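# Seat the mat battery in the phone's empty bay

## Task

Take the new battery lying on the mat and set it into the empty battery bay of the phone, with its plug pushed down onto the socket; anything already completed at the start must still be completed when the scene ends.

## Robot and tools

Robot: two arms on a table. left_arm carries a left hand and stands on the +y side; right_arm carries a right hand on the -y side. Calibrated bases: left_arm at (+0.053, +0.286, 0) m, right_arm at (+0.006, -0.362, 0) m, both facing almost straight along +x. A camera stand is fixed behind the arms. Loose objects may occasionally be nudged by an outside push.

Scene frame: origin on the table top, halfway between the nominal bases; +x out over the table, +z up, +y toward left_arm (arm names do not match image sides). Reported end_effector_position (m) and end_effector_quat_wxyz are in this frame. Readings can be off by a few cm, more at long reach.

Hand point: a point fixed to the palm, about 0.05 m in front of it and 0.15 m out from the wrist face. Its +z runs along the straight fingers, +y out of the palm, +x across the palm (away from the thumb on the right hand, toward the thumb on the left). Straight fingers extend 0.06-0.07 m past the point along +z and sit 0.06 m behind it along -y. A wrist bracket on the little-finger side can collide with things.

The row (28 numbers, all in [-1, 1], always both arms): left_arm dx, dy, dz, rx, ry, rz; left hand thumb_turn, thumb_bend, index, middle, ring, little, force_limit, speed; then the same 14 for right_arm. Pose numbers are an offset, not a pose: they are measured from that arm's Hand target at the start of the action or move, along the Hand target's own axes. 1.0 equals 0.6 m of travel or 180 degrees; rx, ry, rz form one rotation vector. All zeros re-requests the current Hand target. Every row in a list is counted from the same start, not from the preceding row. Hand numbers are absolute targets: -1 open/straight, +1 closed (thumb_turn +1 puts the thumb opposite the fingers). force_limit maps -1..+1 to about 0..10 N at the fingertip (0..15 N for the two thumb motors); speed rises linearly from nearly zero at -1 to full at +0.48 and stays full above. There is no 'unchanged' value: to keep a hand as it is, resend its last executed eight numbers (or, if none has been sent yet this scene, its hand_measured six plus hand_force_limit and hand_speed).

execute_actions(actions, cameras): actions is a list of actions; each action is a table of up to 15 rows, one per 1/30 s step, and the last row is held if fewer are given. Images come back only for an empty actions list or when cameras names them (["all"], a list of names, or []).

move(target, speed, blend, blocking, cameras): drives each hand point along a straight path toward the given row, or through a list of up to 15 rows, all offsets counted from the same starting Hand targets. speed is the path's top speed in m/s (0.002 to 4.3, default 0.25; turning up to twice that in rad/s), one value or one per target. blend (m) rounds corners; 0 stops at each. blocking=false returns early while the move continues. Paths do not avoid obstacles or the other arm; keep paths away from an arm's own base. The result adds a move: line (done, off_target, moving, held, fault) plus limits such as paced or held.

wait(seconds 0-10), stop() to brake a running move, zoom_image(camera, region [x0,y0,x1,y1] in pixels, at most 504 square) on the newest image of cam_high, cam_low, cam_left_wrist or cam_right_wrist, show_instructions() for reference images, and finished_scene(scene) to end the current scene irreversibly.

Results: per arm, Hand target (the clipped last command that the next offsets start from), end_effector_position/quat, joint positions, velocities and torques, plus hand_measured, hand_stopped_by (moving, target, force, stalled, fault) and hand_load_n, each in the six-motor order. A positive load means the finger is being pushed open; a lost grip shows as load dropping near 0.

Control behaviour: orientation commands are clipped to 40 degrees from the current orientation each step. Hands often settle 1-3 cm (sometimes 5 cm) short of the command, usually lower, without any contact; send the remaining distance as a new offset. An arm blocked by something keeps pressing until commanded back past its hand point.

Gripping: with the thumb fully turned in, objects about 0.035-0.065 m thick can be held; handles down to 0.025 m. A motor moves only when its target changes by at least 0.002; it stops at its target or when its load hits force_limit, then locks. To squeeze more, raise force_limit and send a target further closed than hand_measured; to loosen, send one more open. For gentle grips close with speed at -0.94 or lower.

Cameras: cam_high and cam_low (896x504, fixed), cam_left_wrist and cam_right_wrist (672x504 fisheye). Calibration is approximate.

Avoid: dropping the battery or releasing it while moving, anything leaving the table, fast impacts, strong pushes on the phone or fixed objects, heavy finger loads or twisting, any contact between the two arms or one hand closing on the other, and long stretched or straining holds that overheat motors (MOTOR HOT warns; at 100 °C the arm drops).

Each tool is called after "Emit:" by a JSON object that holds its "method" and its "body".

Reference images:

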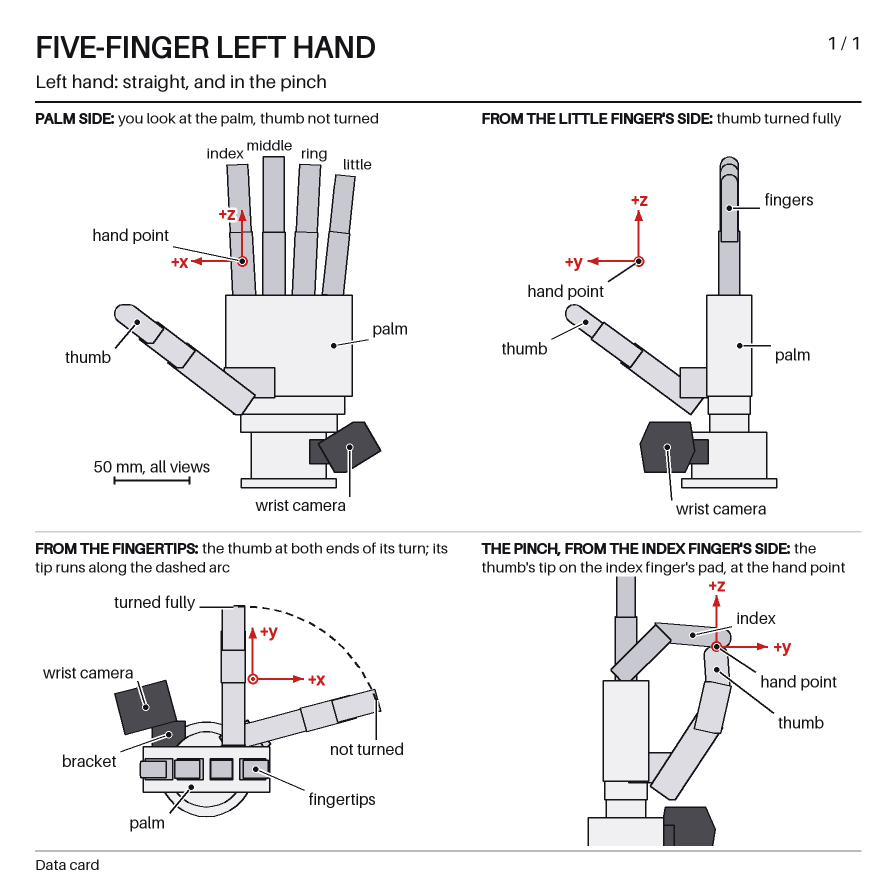

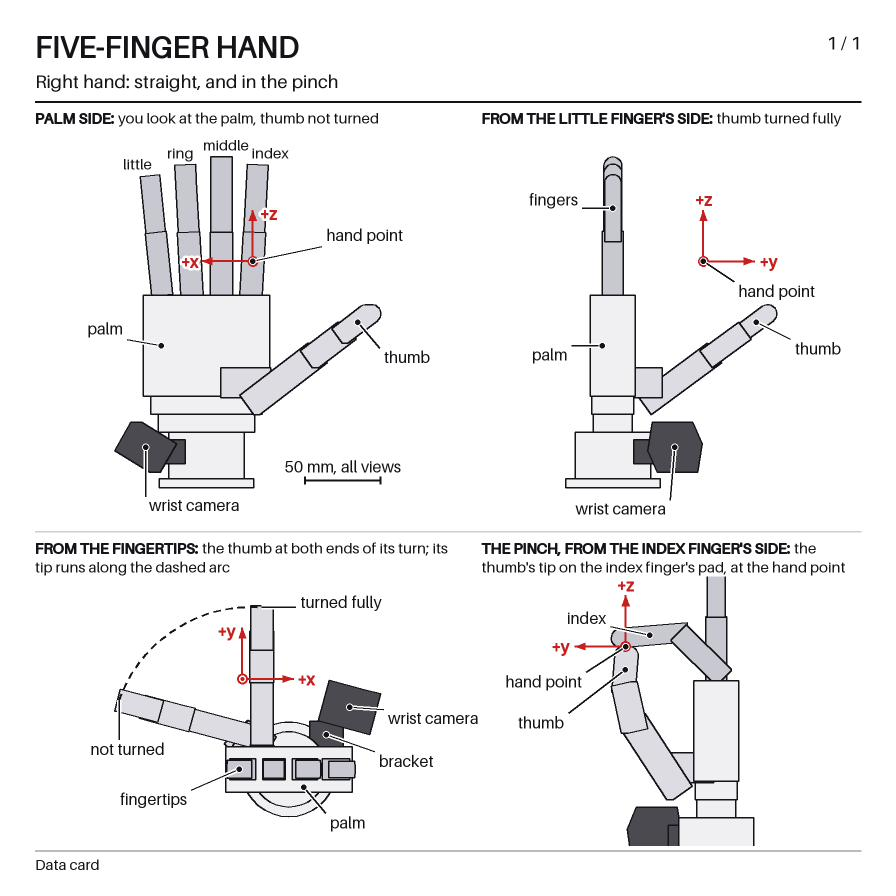

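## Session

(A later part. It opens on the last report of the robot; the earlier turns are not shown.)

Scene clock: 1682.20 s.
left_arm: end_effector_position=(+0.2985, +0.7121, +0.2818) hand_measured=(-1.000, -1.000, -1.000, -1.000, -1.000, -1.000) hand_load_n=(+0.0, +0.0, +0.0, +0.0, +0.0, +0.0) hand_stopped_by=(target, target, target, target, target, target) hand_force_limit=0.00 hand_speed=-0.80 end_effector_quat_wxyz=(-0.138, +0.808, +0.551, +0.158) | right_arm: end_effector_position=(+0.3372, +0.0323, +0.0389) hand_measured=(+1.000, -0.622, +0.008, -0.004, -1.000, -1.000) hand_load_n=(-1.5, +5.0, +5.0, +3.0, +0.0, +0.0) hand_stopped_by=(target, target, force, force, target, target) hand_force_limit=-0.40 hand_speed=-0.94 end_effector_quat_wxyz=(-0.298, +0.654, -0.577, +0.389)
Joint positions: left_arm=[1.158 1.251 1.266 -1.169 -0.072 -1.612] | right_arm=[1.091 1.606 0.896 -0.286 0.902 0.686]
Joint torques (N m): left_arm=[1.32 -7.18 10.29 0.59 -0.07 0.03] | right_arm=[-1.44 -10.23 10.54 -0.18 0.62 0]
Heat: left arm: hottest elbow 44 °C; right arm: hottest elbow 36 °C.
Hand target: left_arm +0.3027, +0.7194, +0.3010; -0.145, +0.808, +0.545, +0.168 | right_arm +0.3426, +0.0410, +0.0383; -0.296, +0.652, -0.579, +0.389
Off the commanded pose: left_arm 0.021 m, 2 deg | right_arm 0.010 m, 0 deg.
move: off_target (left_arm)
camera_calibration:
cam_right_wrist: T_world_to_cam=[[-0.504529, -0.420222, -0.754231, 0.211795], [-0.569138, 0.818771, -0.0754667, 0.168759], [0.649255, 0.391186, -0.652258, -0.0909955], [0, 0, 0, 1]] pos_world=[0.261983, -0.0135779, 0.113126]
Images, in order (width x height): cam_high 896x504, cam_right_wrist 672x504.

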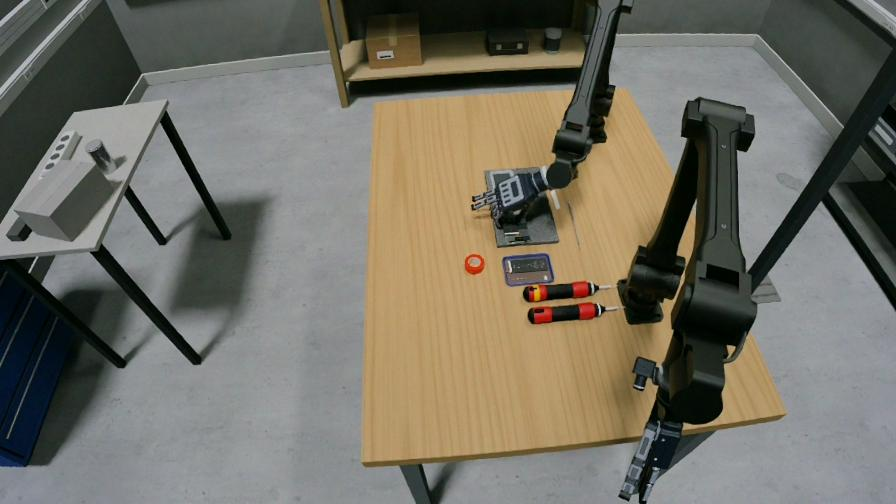

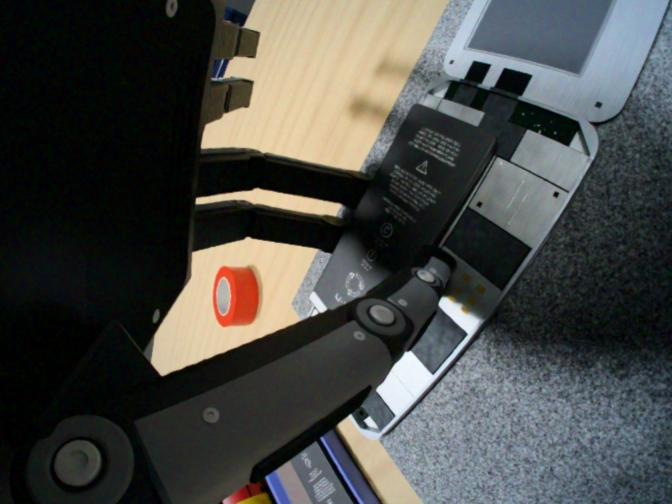

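Emit:
{"method": "move", "body": {"target": [[0,0,0,0,0,0,-1,-1,-1,-1,-1,-1,0,-0.8,-0.0155,-0.0065,-0.0036,0,0,0,1,-0.62,0.15,0.15,-1,-1,-0.4,-0.94]], "speed": 0.04, "cameras": ["cam_high"]}}

Emit:
{"method": "zoom_image", "body": {"camera": "cam_high", "region": [495, 205, 545, 255]}}

Scene clock: 1695.57 s.
left_arm: end_effector_position=(+0.2985, +0.7121, +0.2818) hand_measured=(-1.000, -1.000, -1.000, -1.000, -1.000, -1.000) hand_load_n=(+0.0, +0.0, +0.0, +0.0, +0.0, +0.0) hand_stopped_by=(target, target, target, target, target, target) hand_force_limit=0.00 hand_speed=-0.80 end_effector_quat_wxyz=(-0.138, +0.808, +0.551, +0.158) | right_arm: end_effector_position=(+0.3395, +0.0345, +0.0390) hand_measured=(+1.000, -0.622, +0.008, -0.004, -1.000, -1.000) hand_load_n=(-2.5, +5.5, +4.0, +3.5, +0.0, +0.0) hand_stopped_by=(target, target, force, force, target, target) hand_force_limit=-0.40 hand_speed=-0.94 end_effector_quat_wxyz=(-0.289, +0.655, -0.576, +0.394)
Joint positions: left_arm=[1.158 1.251 1.266 -1.169 -0.072 -1.612] | right_arm=[1.091 1.621 0.921 -0.318 0.909 0.691]
Joint torques (N m): left_arm=[1.44 -7.12 10.28 0.59 -0.07 0.04] | right_arm=[-0.62 -10.52 11.08 -0.02 0.57 0.11]
Heat: left arm: hottest elbow 44 °C; right arm: hottest elbow 36 °C.
Hand target: left_arm +0.3027, +0.7194, +0.3010; -0.145, +0.808, +0.545, +0.168 | right_arm +0.3426, +0.0510, +0.0413; -0.297, +0.652, -0.579, +0.389
Off the commanded pose: left_arm 0.021 m, 2 deg | right_arm 0.017 m, 1 deg.
move: off_target (left_arm, right_arm)
Images, in order (width x height): cam_high 896x504.

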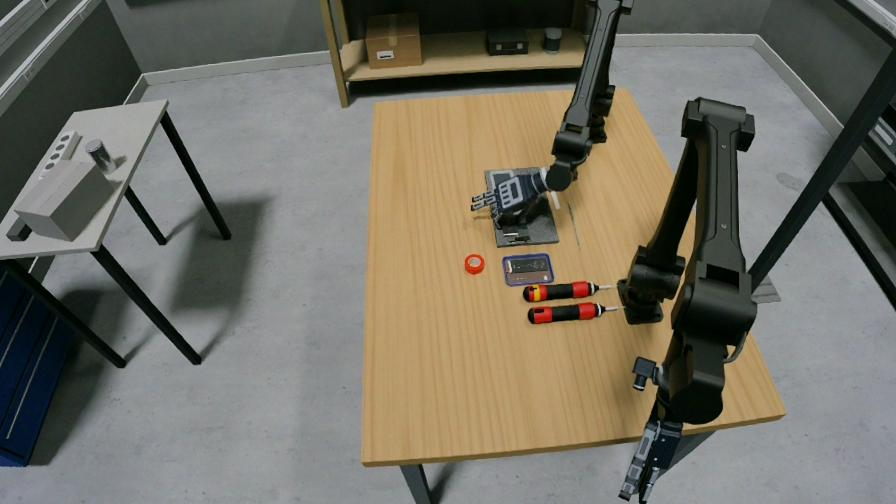

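Scaled by 10.080 from the camera's 896x504 image, which has a finer 1280x720 frame.

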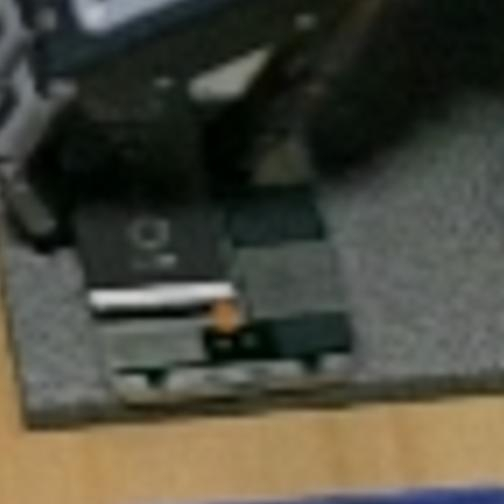

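Emit:
{"method": "move", "body": {"target": [[0,0,0,0,0,0,-1,-1,-1,-1,-1,-1,0,-0.8,0.0043,0.0007,-0.0147,0,0,0,1,-0.62,0.15,0.15,-1,-1,-0.4,-0.94]], "speed": 0.04, "cameras": ["cam_high"]}}

Emit:
{"method": "zoom_image", "body": {"camera": "cam_high", "region": [495, 205, 545, 255]}}

Scene clock: 1735.10 s.
left_arm: end_effector_position=(+0.2985, +0.7121, +0.2818) hand_measured=(-1.000, -1.000, -1.000, -1.000, -1.000, -1.000) hand_load_n=(+0.0, -0.5, +0.0, +0.0, +0.0, +0.0) hand_stopped_by=(target, target, target, target, target, target) hand_force_limit=0.00 hand_speed=-0.80 end_effector_quat_wxyz=(-0.138, +0.808, +0.551, +0.158) | right_arm: end_effector_position=(+0.3366, +0.0339, +0.0385) hand_measured=(+1.000, -0.622, +0.008, -0.004, -1.000, -1.000) hand_load_n=(-1.0, +5.0, +5.0, +3.5, +0.0, +0.0) hand_stopped_by=(target, target, force, force, target, target) hand_force_limit=-0.40 hand_speed=-0.94 end_effector_quat_wxyz=(-0.288, +0.651, -0.581, +0.394)
Joint positions: left_arm=[1.158 1.251 1.266 -1.169 -0.072 -1.612] | right_arm=[1.097 1.621 0.922 -0.338 0.917 0.72]
Joint torques (N m): left_arm=[1.44 -7.24 10.29 0.61 -0.08 0.03] | right_arm=[-0.03 -12.1 10.35 -0.27 0.57 -0.01]
Heat: left arm: hottest elbow 44 °C; right arm: hottest elbow 39 °C.
Hand target: left_arm +0.3027, +0.7194, +0.3010; -0.145, +0.808, +0.545, +0.168 | right_arm +0.3350, +0.0487, +0.0459; -0.296, +0.652, -0.579, +0.389
Off the commanded pose: left_arm 0.021 m, 2 deg | right_arm 0.017 m, 1 deg.
move: off_target (left_arm, right_arm)
Images, in order (width x height): cam_high 896x504.

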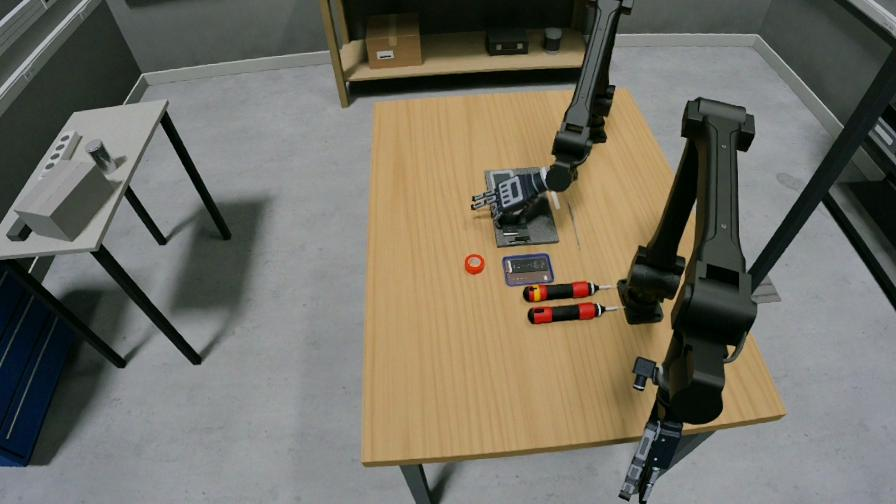

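Scaled by 10.080 from the camera's 896x504 image, which has a finer 1280x720 frame.

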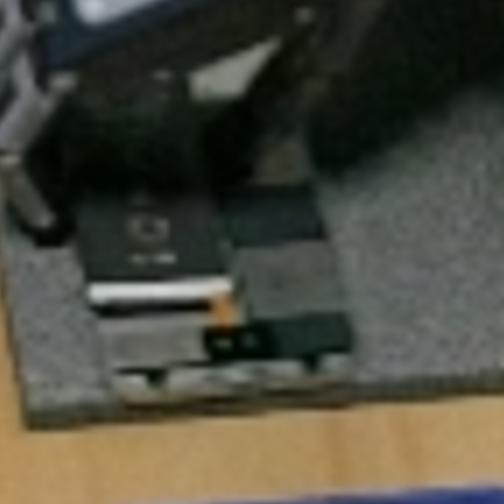

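Emit:
{"method": "wait", "body": {"seconds": 0.1, "cameras": ["cam_right_wrist", "cam_high", "cam_low"]}}

Emit:
{"method": "zoom_image", "body": {"camera": "cam_right_wrist", "region": [380, 70, 580, 270]}}

Emit:
{"method": "zoom_image", "body": {"camera": "cam_high", "region": [500, 225, 535, 247]}}

Scene clock: 1762.27 s.
left_arm: end_effector_position=(+0.2985, +0.7121, +0.2818) hand_measured=(-1.000, -1.000, -1.000, -1.000, -1.000, -1.000) hand_load_n=(+0.0, +0.0, +0.0, +0.0, +0.0, +0.0) hand_stopped_by=(target, target, target, target, target, target) hand_force_limit=0.00 hand_speed=-0.80 end_effector_quat_wxyz=(-0.138, +0.808, +0.551, +0.158) | right_arm: end_effector_position=(+0.3366, +0.0339, +0.0385) hand_measured=(+1.000, -0.622, +0.008, -0.004, -1.000, -1.000) hand_load_n=(-1.5, +5.5, +5.5, +3.5, +0.0, +0.0) hand_stopped_by=(target, target, force, force, target, target) hand_force_limit=-0.40 hand_speed=-0.94 end_effector_quat_wxyz=(-0.288, +0.651, -0.581, +0.394)
Joint positions: left_arm=[1.158 1.251 1.266 -1.169 -0.072 -1.612] | right_arm=[1.097 1.621 0.922 -0.338 0.917 0.72]
Joint torques (N m): left_arm=[1.38 -7.24 10.26 0.62 -0.08 0.03] | right_arm=[-0.09 -12.04 10.35 -0.27 0.57 -0.01]
Heat: left arm: hottest elbow 44 °C; right arm: hottest elbow 39 °C.
Hand target: left_arm +0.3027, +0.7194, +0.3010; -0.145, +0.808, +0.545, +0.168 | right_arm +0.3350, +0.0487, +0.0459; -0.296, +0.652, -0.579, +0.389
Off the commanded pose: left_arm 0.021 m, 2 deg | right_arm 0.017 m, 1 deg.
wait: 0.10 s; at rest from the start
camera_calibration:
cam_right_wrist: T_world_to_cam=[[-0.516847, -0.420093, -0.745916, 0.215708], [-0.553699, 0.828572, -0.0829844, 0.161857], [0.652906, 0.370123, -0.66085, -0.09169], [0, 0, 0, 1]] pos_world=[0.260974, -0.0095565, 0.113739]
Images, in order (width x height): cam_high 896x504, cam_low 896x504, cam_right_wrist 672x504.

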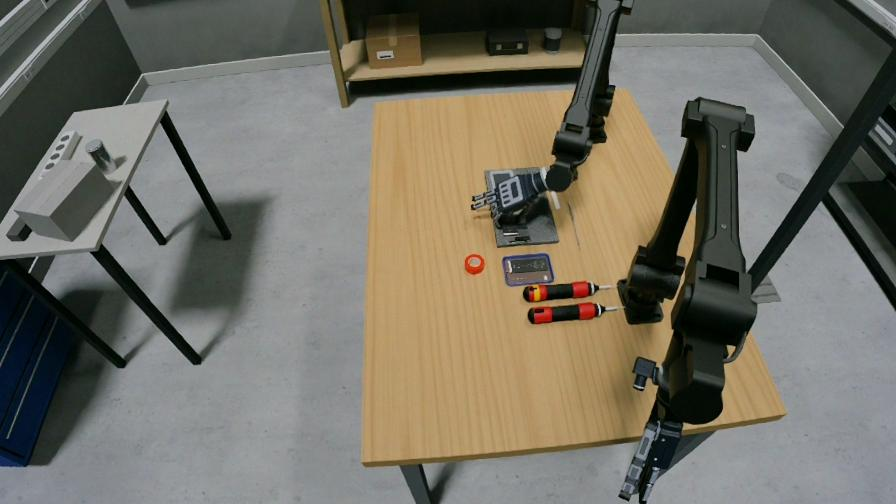

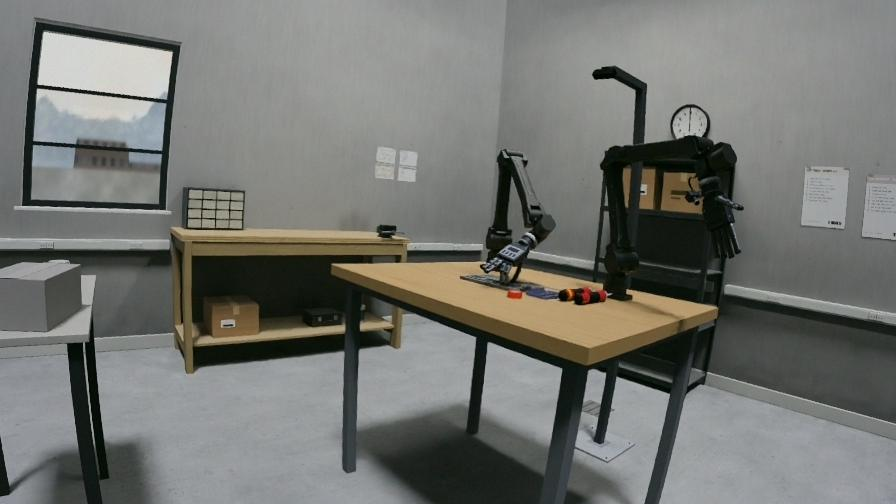

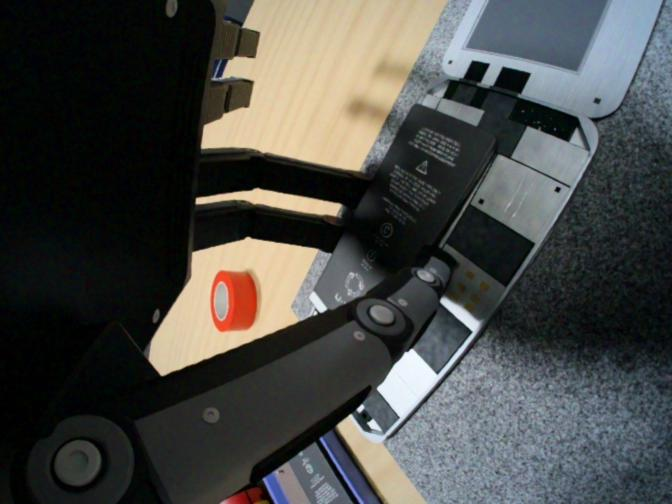

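Scaled by 2.520 from the camera's 672x504 image, which has a finer 960x720 frame.

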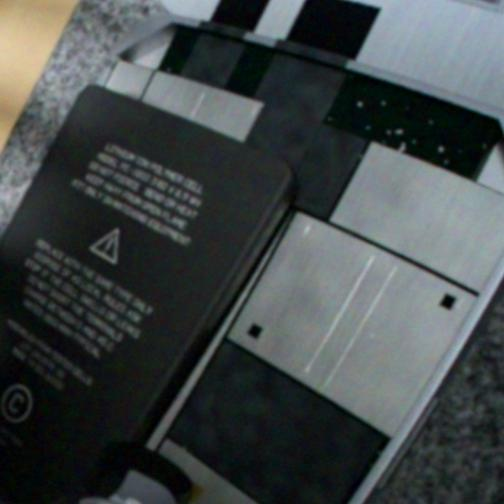

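Scaled by 14.400 from the camera's 896x504 image, which has a finer 1280x720 frame.

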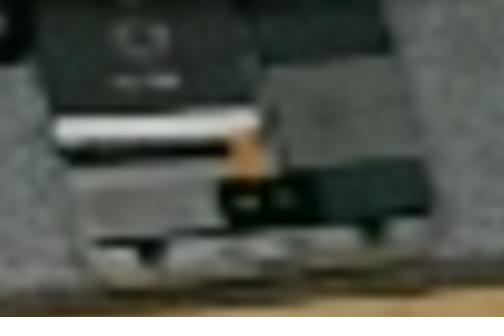

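Emit:
{"method": "move", "body": {"target": [[0,0,0,0,0,0,-1,-1,-1,-1,-1,-1,0,-0.8,0.0025,-0.014,-0.0217,0.003,-0.0153,-0.0095,1,-0.62,0.15,0.15,-1,-1,-0.4,-0.94],[0,0,0,0,0,0,-1,-1,-1,-1,-1,-1,0,-0.8,-0.0032,0.0108,-0.005,0.003,-0.0153,-0.0095,1,-0.62,0.15,0.15,-1,-1,-0.4,-0.94]], "speed": 0.05, "cameras": ["cam_right_wrist","cam_high"]}}

Emit:
{"method": "zoom_image", "body": {"camera": "cam_right_wrist", "region": [380, 70, 580, 270]}}

Emit:
{"method": "zoom_image", "body": {"camera": "cam_high", "region": [495, 205, 545, 255]}}

Scene clock: 1841.37 s.
left_arm: end_effector_position=(+0.2985, +0.7121, +0.2818) hand_measured=(-1.000, -1.000, -1.000, -1.000, -1.000, -1.000) hand_load_n=(-0.5, +0.0, +0.0, +0.0, +0.0, +0.0) hand_stopped_by=(target, target, target, target, target, target) hand_force_limit=0.00 hand_speed=-0.80 end_effector_quat_wxyz=(-0.138, +0.808, +0.551, +0.158) | right_arm: end_effector_position=(+0.3350, +0.0464, +0.0496) hand_measured=(+1.000, -0.622, +0.008, -0.004, -1.000, -1.000) hand_load_n=(-1.5, +5.5, +4.5, +3.0, +0.0, +0.0) hand_stopped_by=(target, target, force, force, target, target) hand_force_limit=-0.40 hand_speed=-0.94 end_effector_quat_wxyz=(-0.309, +0.660, -0.568, +0.381)
Joint positions: left_arm=[1.158 1.251 1.266 -1.169 -0.072 -1.612] | right_arm=[1.104 1.598 0.916 -0.282 0.889 0.662]
Joint torques (N m): left_arm=[1.44 -7.12 10.29 0.58 -0.08 0.03] | right_arm=[-0.26 -11.11 7.53 0.72 0.5 -0.13]
Heat: left arm: hottest elbow 44 °C; right arm: hottest elbow 40 °C.
Hand target: left_arm +0.3027, +0.7194, +0.3010; -0.145, +0.808, +0.545, +0.168 | right_arm +0.3290, +0.0499, +0.0417; -0.307, +0.669, -0.560, +0.380
Off the commanded pose: left_arm 0.021 m, 2 deg | right_arm 0.011 m, 1 deg.
move: off_target (left_arm, right_arm)
camera_calibration:
cam_right_wrist: T_world_to_cam=[[-0.48828, -0.426171, -0.761552, 0.219979], [-0.595266, 0.800776, -0.0664575, 0.165993], [0.638154, 0.420876, -0.644688, -0.0861529], [0, 0, 0, 1]] pos_world=[0.2612, -0.00291479, 0.123015]
Images, in order (width x height): cam_high 896x504, cam_right_wrist 672x504.

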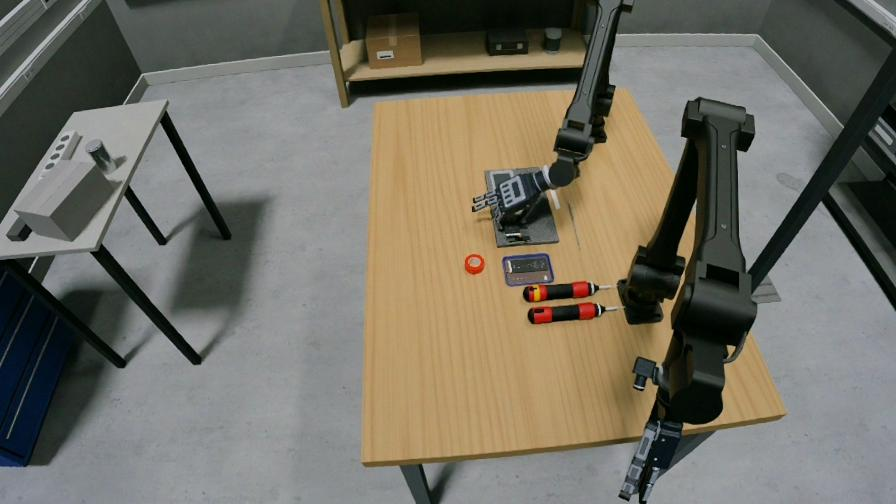

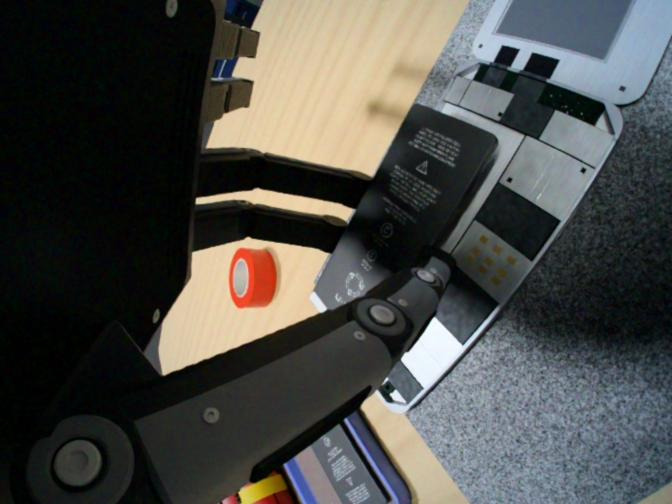

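Scaled by 2.520 from the camera's 672x504 image, which has a finer 960x720 frame.

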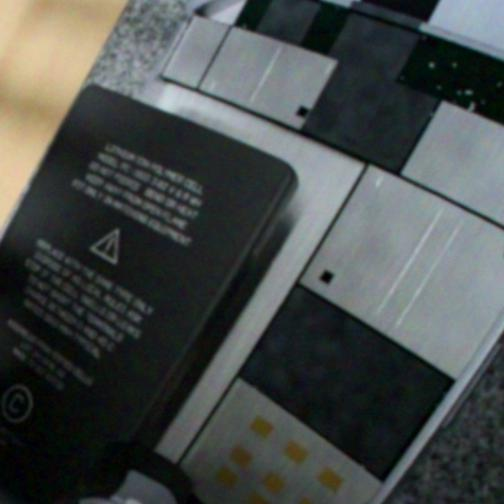

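Scaled by 10.080 from the camera's 896x504 image, which has a finer 1280x720 frame.

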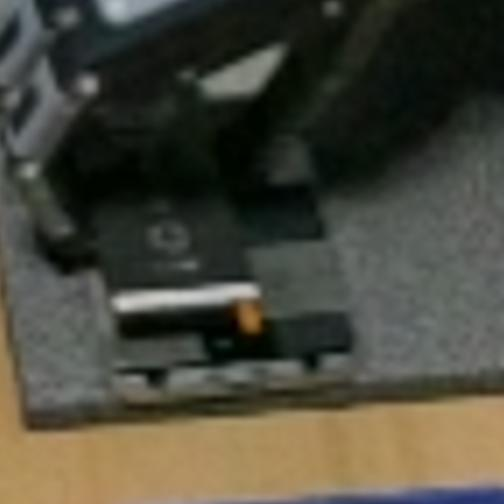

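Emit:
{"method": "move", "body": {"target": [[0,0,0,0,0,0,-1,-1,-1,-1,-1,-1,0,-0.8,0.0142,0.001,0.0272,-0.0011,0.0061,-0.0027,1,-0.62,0.15,0.15,-1,-1,-0.4,-0.94]], "speed": 0.05, "cameras": ["cam_right_wrist","cam_high"]}}

Emit:
{"method": "zoom_image", "body": {"camera": "cam_right_wrist", "region": [380, 70, 580, 270]}}

Emit:
{"method": "zoom_image", "body": {"camera": "cam_high", "region": [495, 205, 545, 255]}}

Scene clock: 1891.77 s.
left_arm: end_effector_position=(+0.2985, +0.7121, +0.2818) hand_measured=(-1.000, -1.000, -1.000, -1.000, -1.000, -1.000) hand_load_n=(+0.0, +0.0, +0.0, +0.0, +0.0, +0.0) hand_stopped_by=(target, target, target, target, target, target) hand_force_limit=0.00 hand_speed=-0.80 end_effector_quat_wxyz=(-0.138, +0.808, +0.551, +0.158) | right_arm: end_effector_position=(+0.3386, +0.0480, +0.0435) hand_measured=(+1.000, -0.622, +0.008, -0.004, -1.000, -1.000) hand_load_n=(-1.0, +5.5, +4.5, +3.0, +0.0, +0.0) hand_stopped_by=(target, target, force, force, target, target) hand_force_limit=-0.40 hand_speed=-0.94 end_effector_quat_wxyz=(-0.308, +0.667, -0.560, +0.384)
Joint positions: left_arm=[1.158 1.251 1.266 -1.169 -0.072 -1.612] | right_arm=[1.098 1.616 0.916 -0.25 0.883 0.629]
Joint torques (N m): left_arm=[1.38 -7.24 10.29 0.61 -0.08 0.03] | right_arm=[-2.43 -11.34 7.2 0.72 0.5 -0.14]
Heat: left arm: hottest elbow 44 °C; right arm: hottest elbow 38 °C.
Hand target: left_arm +0.3027, +0.7194, +0.3010; -0.145, +0.808, +0.545, +0.168 | right_arm +0.3433, +0.0412, +0.0341; -0.299, +0.668, -0.561, +0.387
Off the commanded pose: left_arm 0.021 m, 2 deg | right_arm 0.013 m, 1 deg.
move: off_target (left_arm, right_arm)
camera_calibration:
cam_right_wrist: T_world_to_cam=[[-0.480602, -0.44413, -0.756155, 0.215658], [-0.606984, 0.790809, -0.0786934, 0.171413], [0.632924, 0.421153, -0.649644, -0.091034], [0, 0, 0, 1]] pos_world=[0.265308, -0.00143515, 0.117421]
Images, in order (width x height): cam_high 896x504, cam_right_wrist 672x504.

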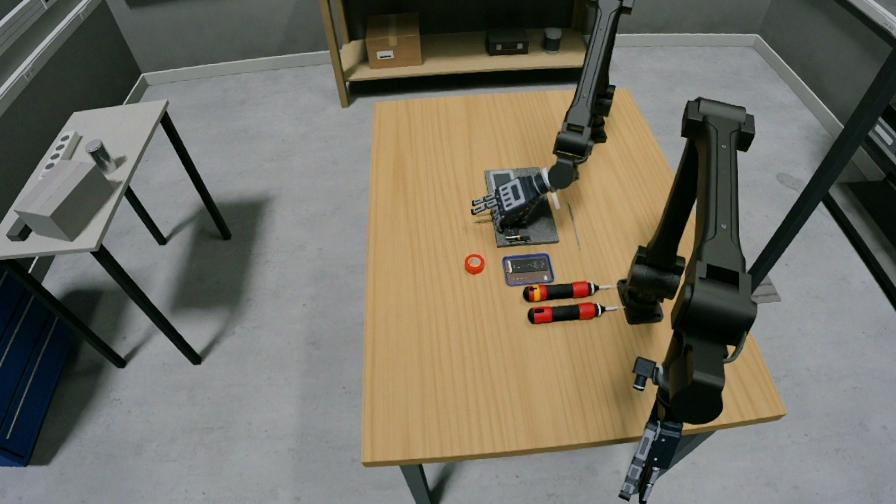

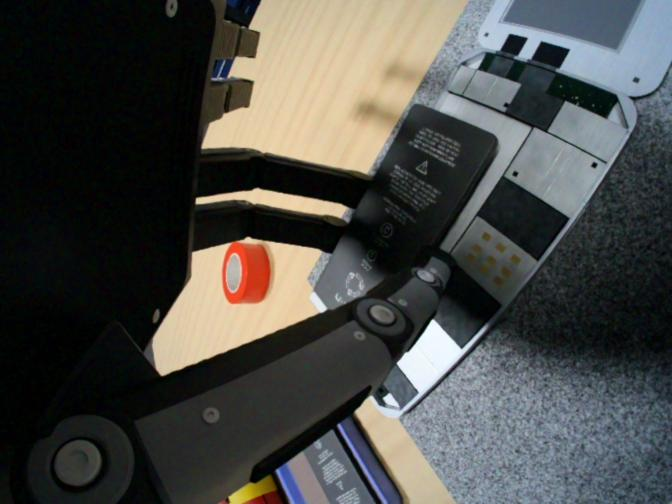

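Scaled by 2.520 from the camera's 672x504 image, which has a finer 960x720 frame.

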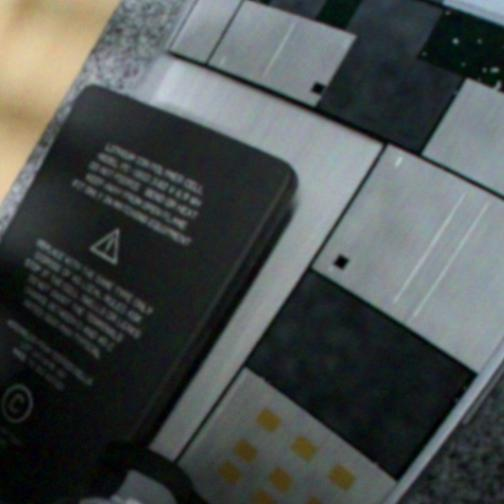

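Scaled by 10.080 from the camera's 896x504 image, which has a finer 1280x720 frame.

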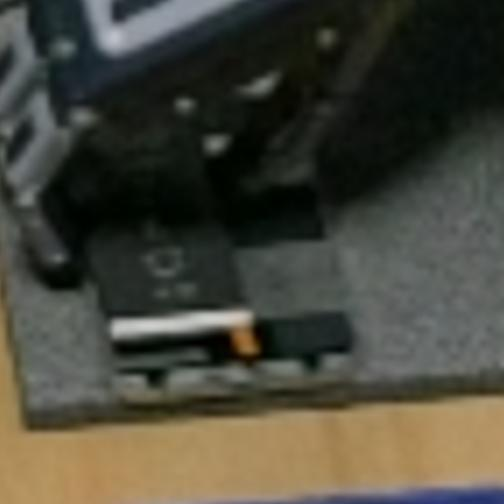

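Emit:
{"method": "move", "body": {"target": [[0,0,0,0,0,0,-1,-1,-1,-1,-1,-1,0,-0.8,0.01,0.0123,0.003,0,0,0,1,-0.62,0.15,0.15,-1,-1,-0.4,-0.94]], "speed": 0.05, "cameras": ["cam_right_wrist","cam_high"]}}

Emit:
{"method": "zoom_image", "body": {"camera": "cam_right_wrist", "region": [380, 70, 580, 270]}}

Emit:
{"method": "zoom_image", "body": {"camera": "cam_high", "region": [495, 205, 545, 255]}}

Scene clock: 1920.10 s.
left_arm: end_effector_position=(+0.2985, +0.7121, +0.2818) hand_measured=(-1.000, -1.000, -1.000, -1.000, -1.000, -1.000) hand_load_n=(+0.0, +0.0, +0.0, +0.0, +0.0, +0.0) hand_stopped_by=(target, target, target, target, target, target) hand_force_limit=0.00 hand_speed=-0.80 end_effector_quat_wxyz=(-0.138, +0.808, +0.551, +0.158) | right_arm: end_effector_position=(+0.3375, +0.0445, +0.0387) hand_measured=(+1.000, -0.622, +0.008, -0.004, -1.000, -1.000) hand_load_n=(-2.0, +6.0, +4.0, +3.0, +0.0, +0.0) hand_stopped_by=(target, target, force, force, target, target) hand_force_limit=-0.40 hand_speed=-0.94 end_effector_quat_wxyz=(-0.310, +0.666, -0.559, +0.383)
Joint positions: left_arm=[1.158 1.251 1.266 -1.169 -0.072 -1.612] | right_arm=[1.097 1.616 0.896 -0.221 0.883 0.622]
Joint torques (N m): left_arm=[1.44 -7.24 10.28 0.59 -0.08 0.03] | right_arm=[-2.67 -11.52 6.48 0.66 0.43 -0.12]
Heat: left arm: hottest elbow 44 °C; right arm: hottest elbow 38 °C.
Hand target: left_arm +0.3027, +0.7194, +0.3010; -0.145, +0.808, +0.545, +0.168 | right_arm +0.3415, +0.0337, +0.0282; -0.299, +0.668, -0.561, +0.387
Off the commanded pose: left_arm 0.021 m, 2 deg | right_arm 0.016 m, 1 deg.
move: off_target (left_arm, right_arm)
camera_calibration:
cam_right_wrist: T_world_to_cam=[[-0.476836, -0.443174, -0.759094, 0.208798], [-0.608823, 0.789419, -0.078438, 0.173733], [0.634005, 0.424752, -0.646238, -0.0927051], [0, 0, 0, 1]] pos_world=[0.26411, -0.00523779, 0.112215]
Images, in order (width x height): cam_high 896x504, cam_right_wrist 672x504.

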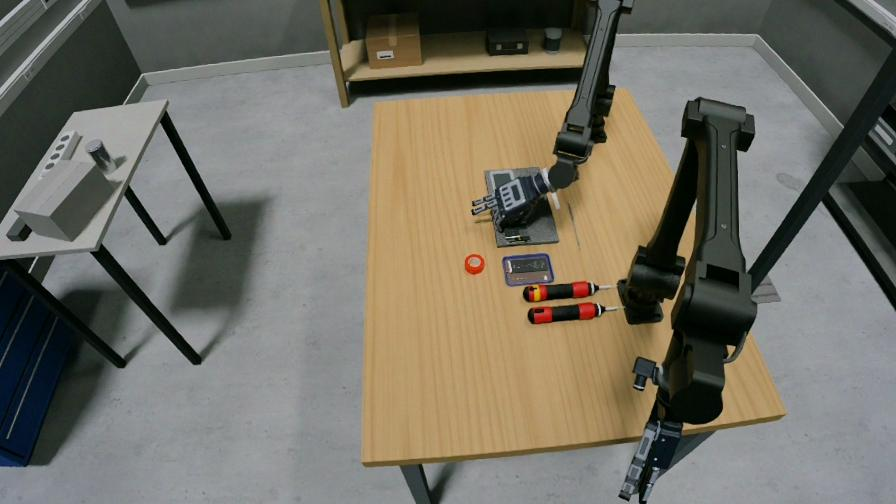

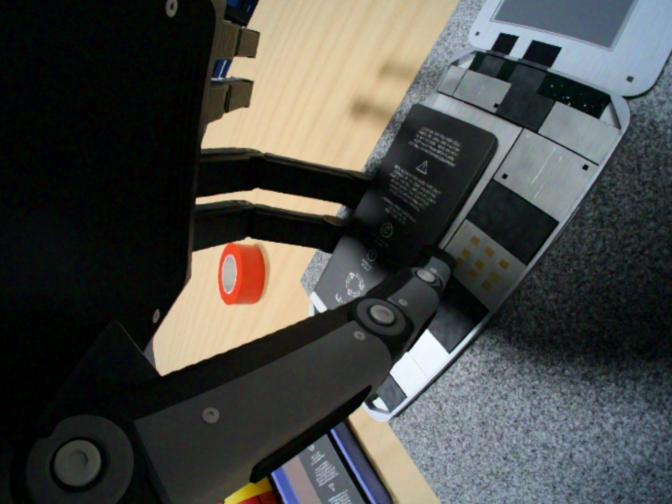

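Scaled by 2.520 from the camera's 672x504 image, which has a finer 960x720 frame.

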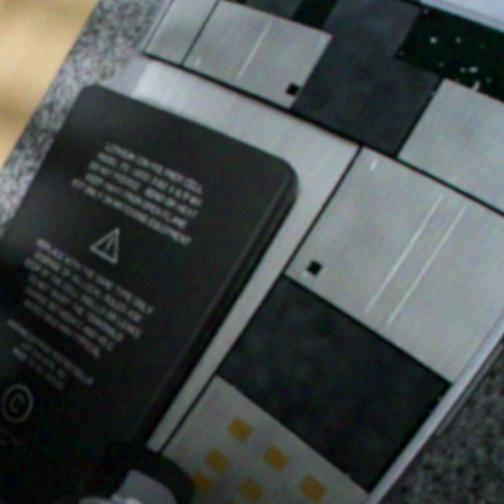

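Scaled by 10.080 from the camera's 896x504 image, which has a finer 1280x720 frame.

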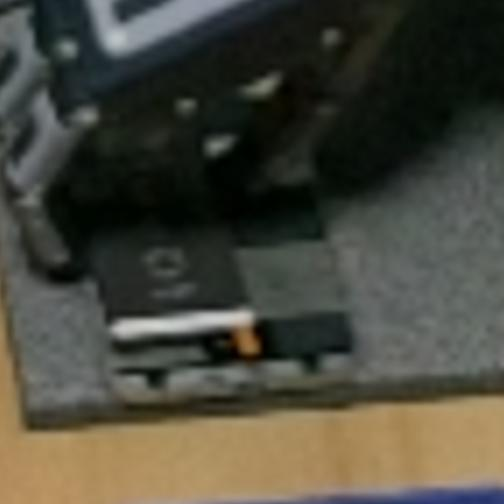

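Emit:
{"method": "move", "body": {"target": [[0,0,0,0,0,0,-1,-1,-1,-1,-1,-1,0,-0.8,0.0012,-0.0477,-0.0248,-0.0074,0.0081,0.0036,1,-0.62,0.15,0.15,-1,-1,-0.4,-0.94],[0,0,0,0,0,0,-1,-1,-1,-1,-1,-1,0,-0.8,-0.0063,-0.0133,-0.0033,-0.0074,0.0081,0.0036,1,-0.62,0.15,0.15,-1,-1,-0.4,-0.94]], "speed": 0.05, "cameras": ["cam_right_wrist","cam_high"]}}

Emit:
{"method": "zoom_image", "body": {"camera": "cam_right_wrist", "region": [380, 70, 580, 270]}}

Emit:
{"method": "zoom_image", "body": {"camera": "cam_high", "region": [495, 205, 545, 255]}}

Scene clock: 1958.70 s.
left_arm: end_effector_position=(+0.2985, +0.7121, +0.2818) hand_measured=(-1.000, -1.000, -1.000, -1.000, -1.000, -1.000) hand_load_n=(+0.0, +0.5, +0.0, +0.0, +0.0, +0.0) hand_stopped_by=(target, target, target, target, target, target) hand_force_limit=0.00 hand_speed=-0.80 end_effector_quat_wxyz=(-0.138, +0.808, +0.551, +0.158) | right_arm: end_effector_position=(+0.3360, +0.0349, +0.0382) hand_measured=(+1.000, -0.622, +0.008, -0.004, -1.000, -1.000) hand_load_n=(-1.5, +6.0, +5.0, +3.0, +0.0, +0.0) hand_stopped_by=(target, target, force, force, target, target) hand_force_limit=-0.40 hand_speed=-0.94 end_effector_quat_wxyz=(-0.285, +0.669, -0.566, +0.389)
Joint positions: left_arm=[1.158 1.251 1.266 -1.169 -0.072 -1.612] | right_arm=[1.092 1.616 0.918 -0.317 0.89 0.659]
Joint torques (N m): left_arm=[1.44 -7.18 10.28 0.61 -0.07 0.03] | right_arm=[-2.2 -10.7 9.18 0.57 0.46 0.03]
Heat: left arm: hottest elbow 45 °C; right arm: hottest elbow 36 °C.
Hand target: left_arm +0.3027, +0.7194, +0.3010; -0.145, +0.808, +0.545, +0.168 | right_arm +0.3436, +0.0391, +0.0350; -0.286, +0.663, -0.573, +0.387
Off the commanded pose: left_arm 0.021 m, 2 deg | right_arm 0.009 m, 1 deg.
move: off_target (left_arm)
camera_calibration:
cam_right_wrist: T_world_to_cam=[[-0.509413, -0.456946, -0.729177, 0.213746], [-0.58862, 0.803148, -0.0920832, 0.17365], [0.627714, 0.382299, -0.678102, -0.0831468], [0, 0, 0, 1]] pos_world=[0.263291, -0.0100099, 0.115467]
Images, in order (width x height): cam_high 896x504, cam_right_wrist 672x504.

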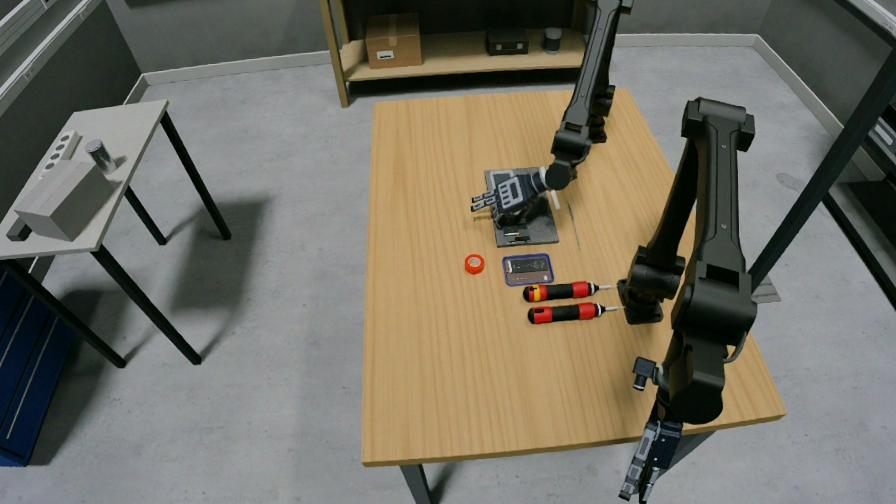

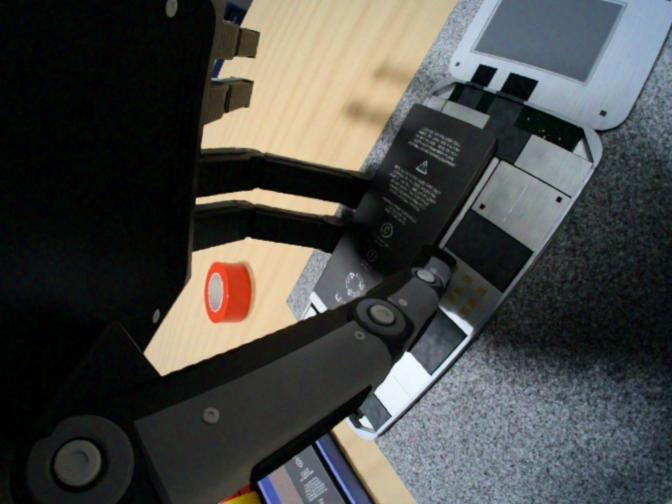

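Scaled by 2.520 from the camera's 672x504 image, which has a finer 960x720 frame.

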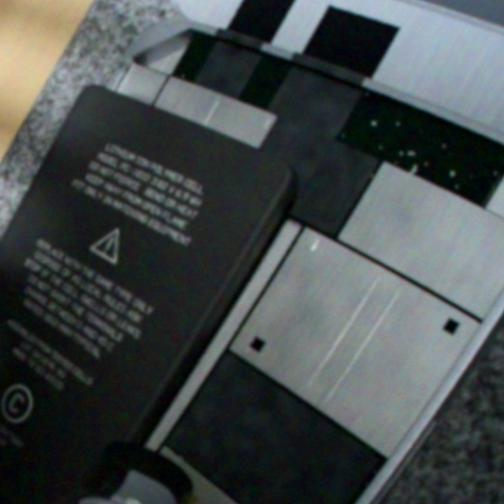

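Scaled by 10.080 from the camera's 896x504 image, which has a finer 1280x720 frame.

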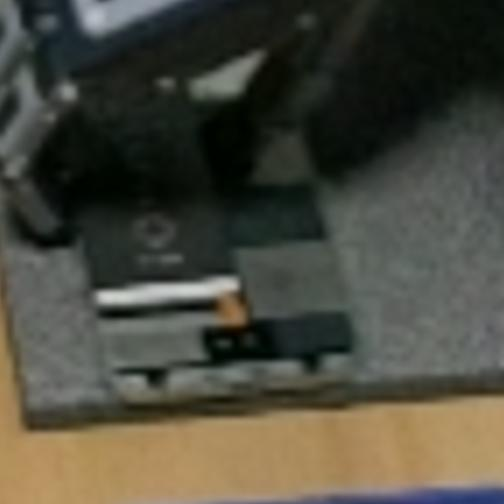

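Emit:
{"method": "move", "body": {"target": [[0,0,0,0,0,0,-1,-1,-1,-1,-1,-1,0,-0.8,-0.0037,-0.0202,-0.0418,0.0002,-0.003,0.0047,1,-0.62,0.15,0.15,-1,-1,-0.4,-0.94],[0,0,0,0,0,0,-1,-1,-1,-1,-1,-1,0,-0.8,-0.0105,0.01,-0.0222,0.0002,-0.003,0.0047,1,-0.62,0.15,0.15,-1,-1,-0.4,-0.94]], "speed": 0.05, "cameras": ["cam_right_wrist","cam_high"]}}

Emit:
{"method": "zoom_image", "body": {"camera": "cam_right_wrist", "region": [380, 70, 580, 270]}}

Emit:
{"method": "zoom_image", "body": {"camera": "cam_high", "region": [495, 205, 545, 255]}}

Scene clock: 2007.87 s.
left_arm: end_effector_position=(+0.2985, +0.7121, +0.2818) hand_measured=(-1.000, -1.000, -1.000, -1.000, -1.000, -1.000) hand_load_n=(+0.0, +0.0, +0.0, +0.0, +0.0, +0.0) hand_stopped_by=(target, target, target, target, target, target) hand_force_limit=0.00 hand_speed=-0.80 end_effector_quat_wxyz=(-0.138, +0.808, +0.551, +0.158) | right_arm: end_effector_position=(+0.3315, +0.0345, +0.0407) hand_measured=(+1.000, -0.622, +0.008, -0.004, -1.000, -1.000) hand_load_n=(-1.0, +6.0, +4.5, +2.0, +0.0, +0.0) hand_stopped_by=(target, target, force, force, target, target) hand_force_limit=-0.40 hand_speed=-0.94 end_effector_quat_wxyz=(-0.287, +0.659, -0.577, +0.387)
Joint positions: left_arm=[1.158 1.251 1.266 -1.169 -0.072 -1.612] | right_arm=[1.101 1.607 0.918 -0.348 0.899 0.71]
Joint torques (N m): left_arm=[1.32 -7.12 10.3 0.61 -0.08 0.03] | right_arm=[-0.26 -10.75 8.76 0.64 0.49 0.03]
Heat: left arm: hottest elbow 45 °C; right arm: hottest elbow 36 °C.
Hand target: left_arm +0.3027, +0.7194, +0.3010; -0.145, +0.808, +0.545, +0.168 | right_arm +0.3288, +0.0451, +0.0361; -0.292, +0.661, -0.576, +0.382
Off the commanded pose: left_arm 0.021 m, 2 deg | right_arm 0.012 m, 1 deg.
move: off_target (left_arm, right_arm)
camera_calibration:
cam_right_wrist: T_world_to_cam=[[-0.519606, -0.43077, -0.737867, 0.215879], [-0.569677, 0.818295, -0.0765572, 0.164085], [0.636771, 0.380567, -0.67059, -0.0817122], [0, 0, 0, 1]] pos_world=[0.25768, -0.0101788, 0.117057]
Images, in order (width x height): cam_high 896x504, cam_right_wrist 672x504.

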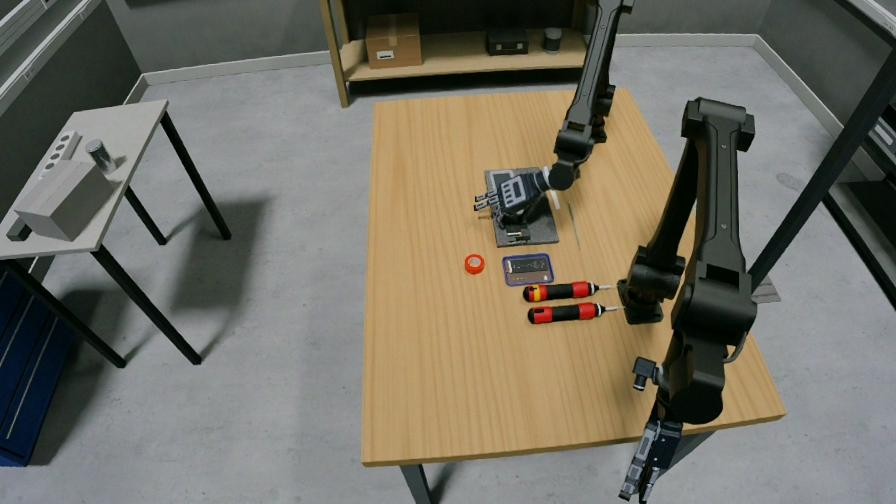

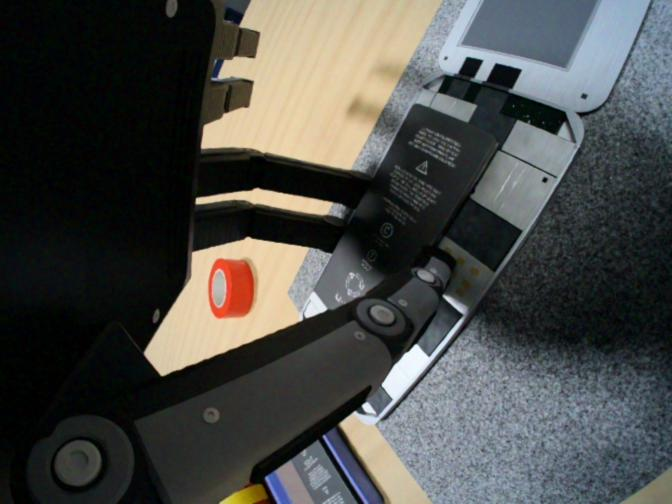

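Scaled by 2.520 from the camera's 672x504 image, which has a finer 960x720 frame.

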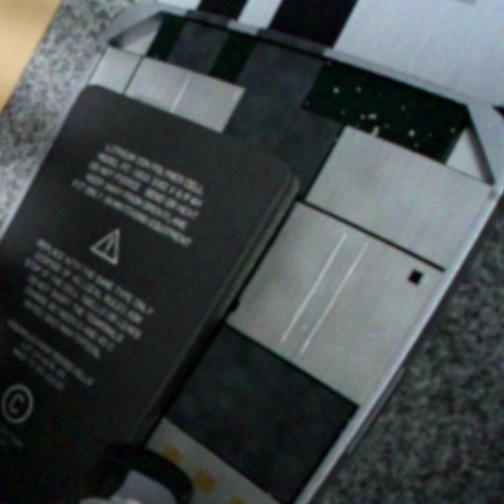

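Scaled by 10.080 from the camera's 896x504 image, which has a finer 1280x720 frame.

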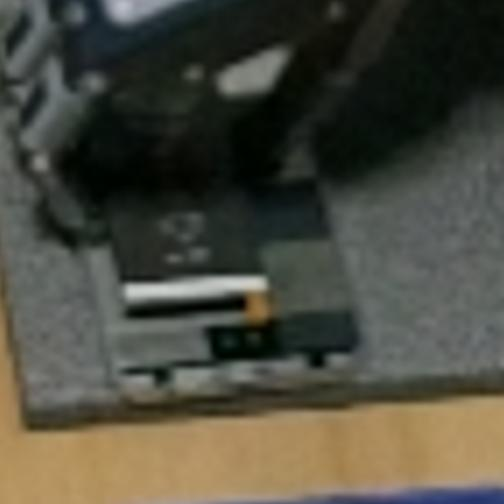

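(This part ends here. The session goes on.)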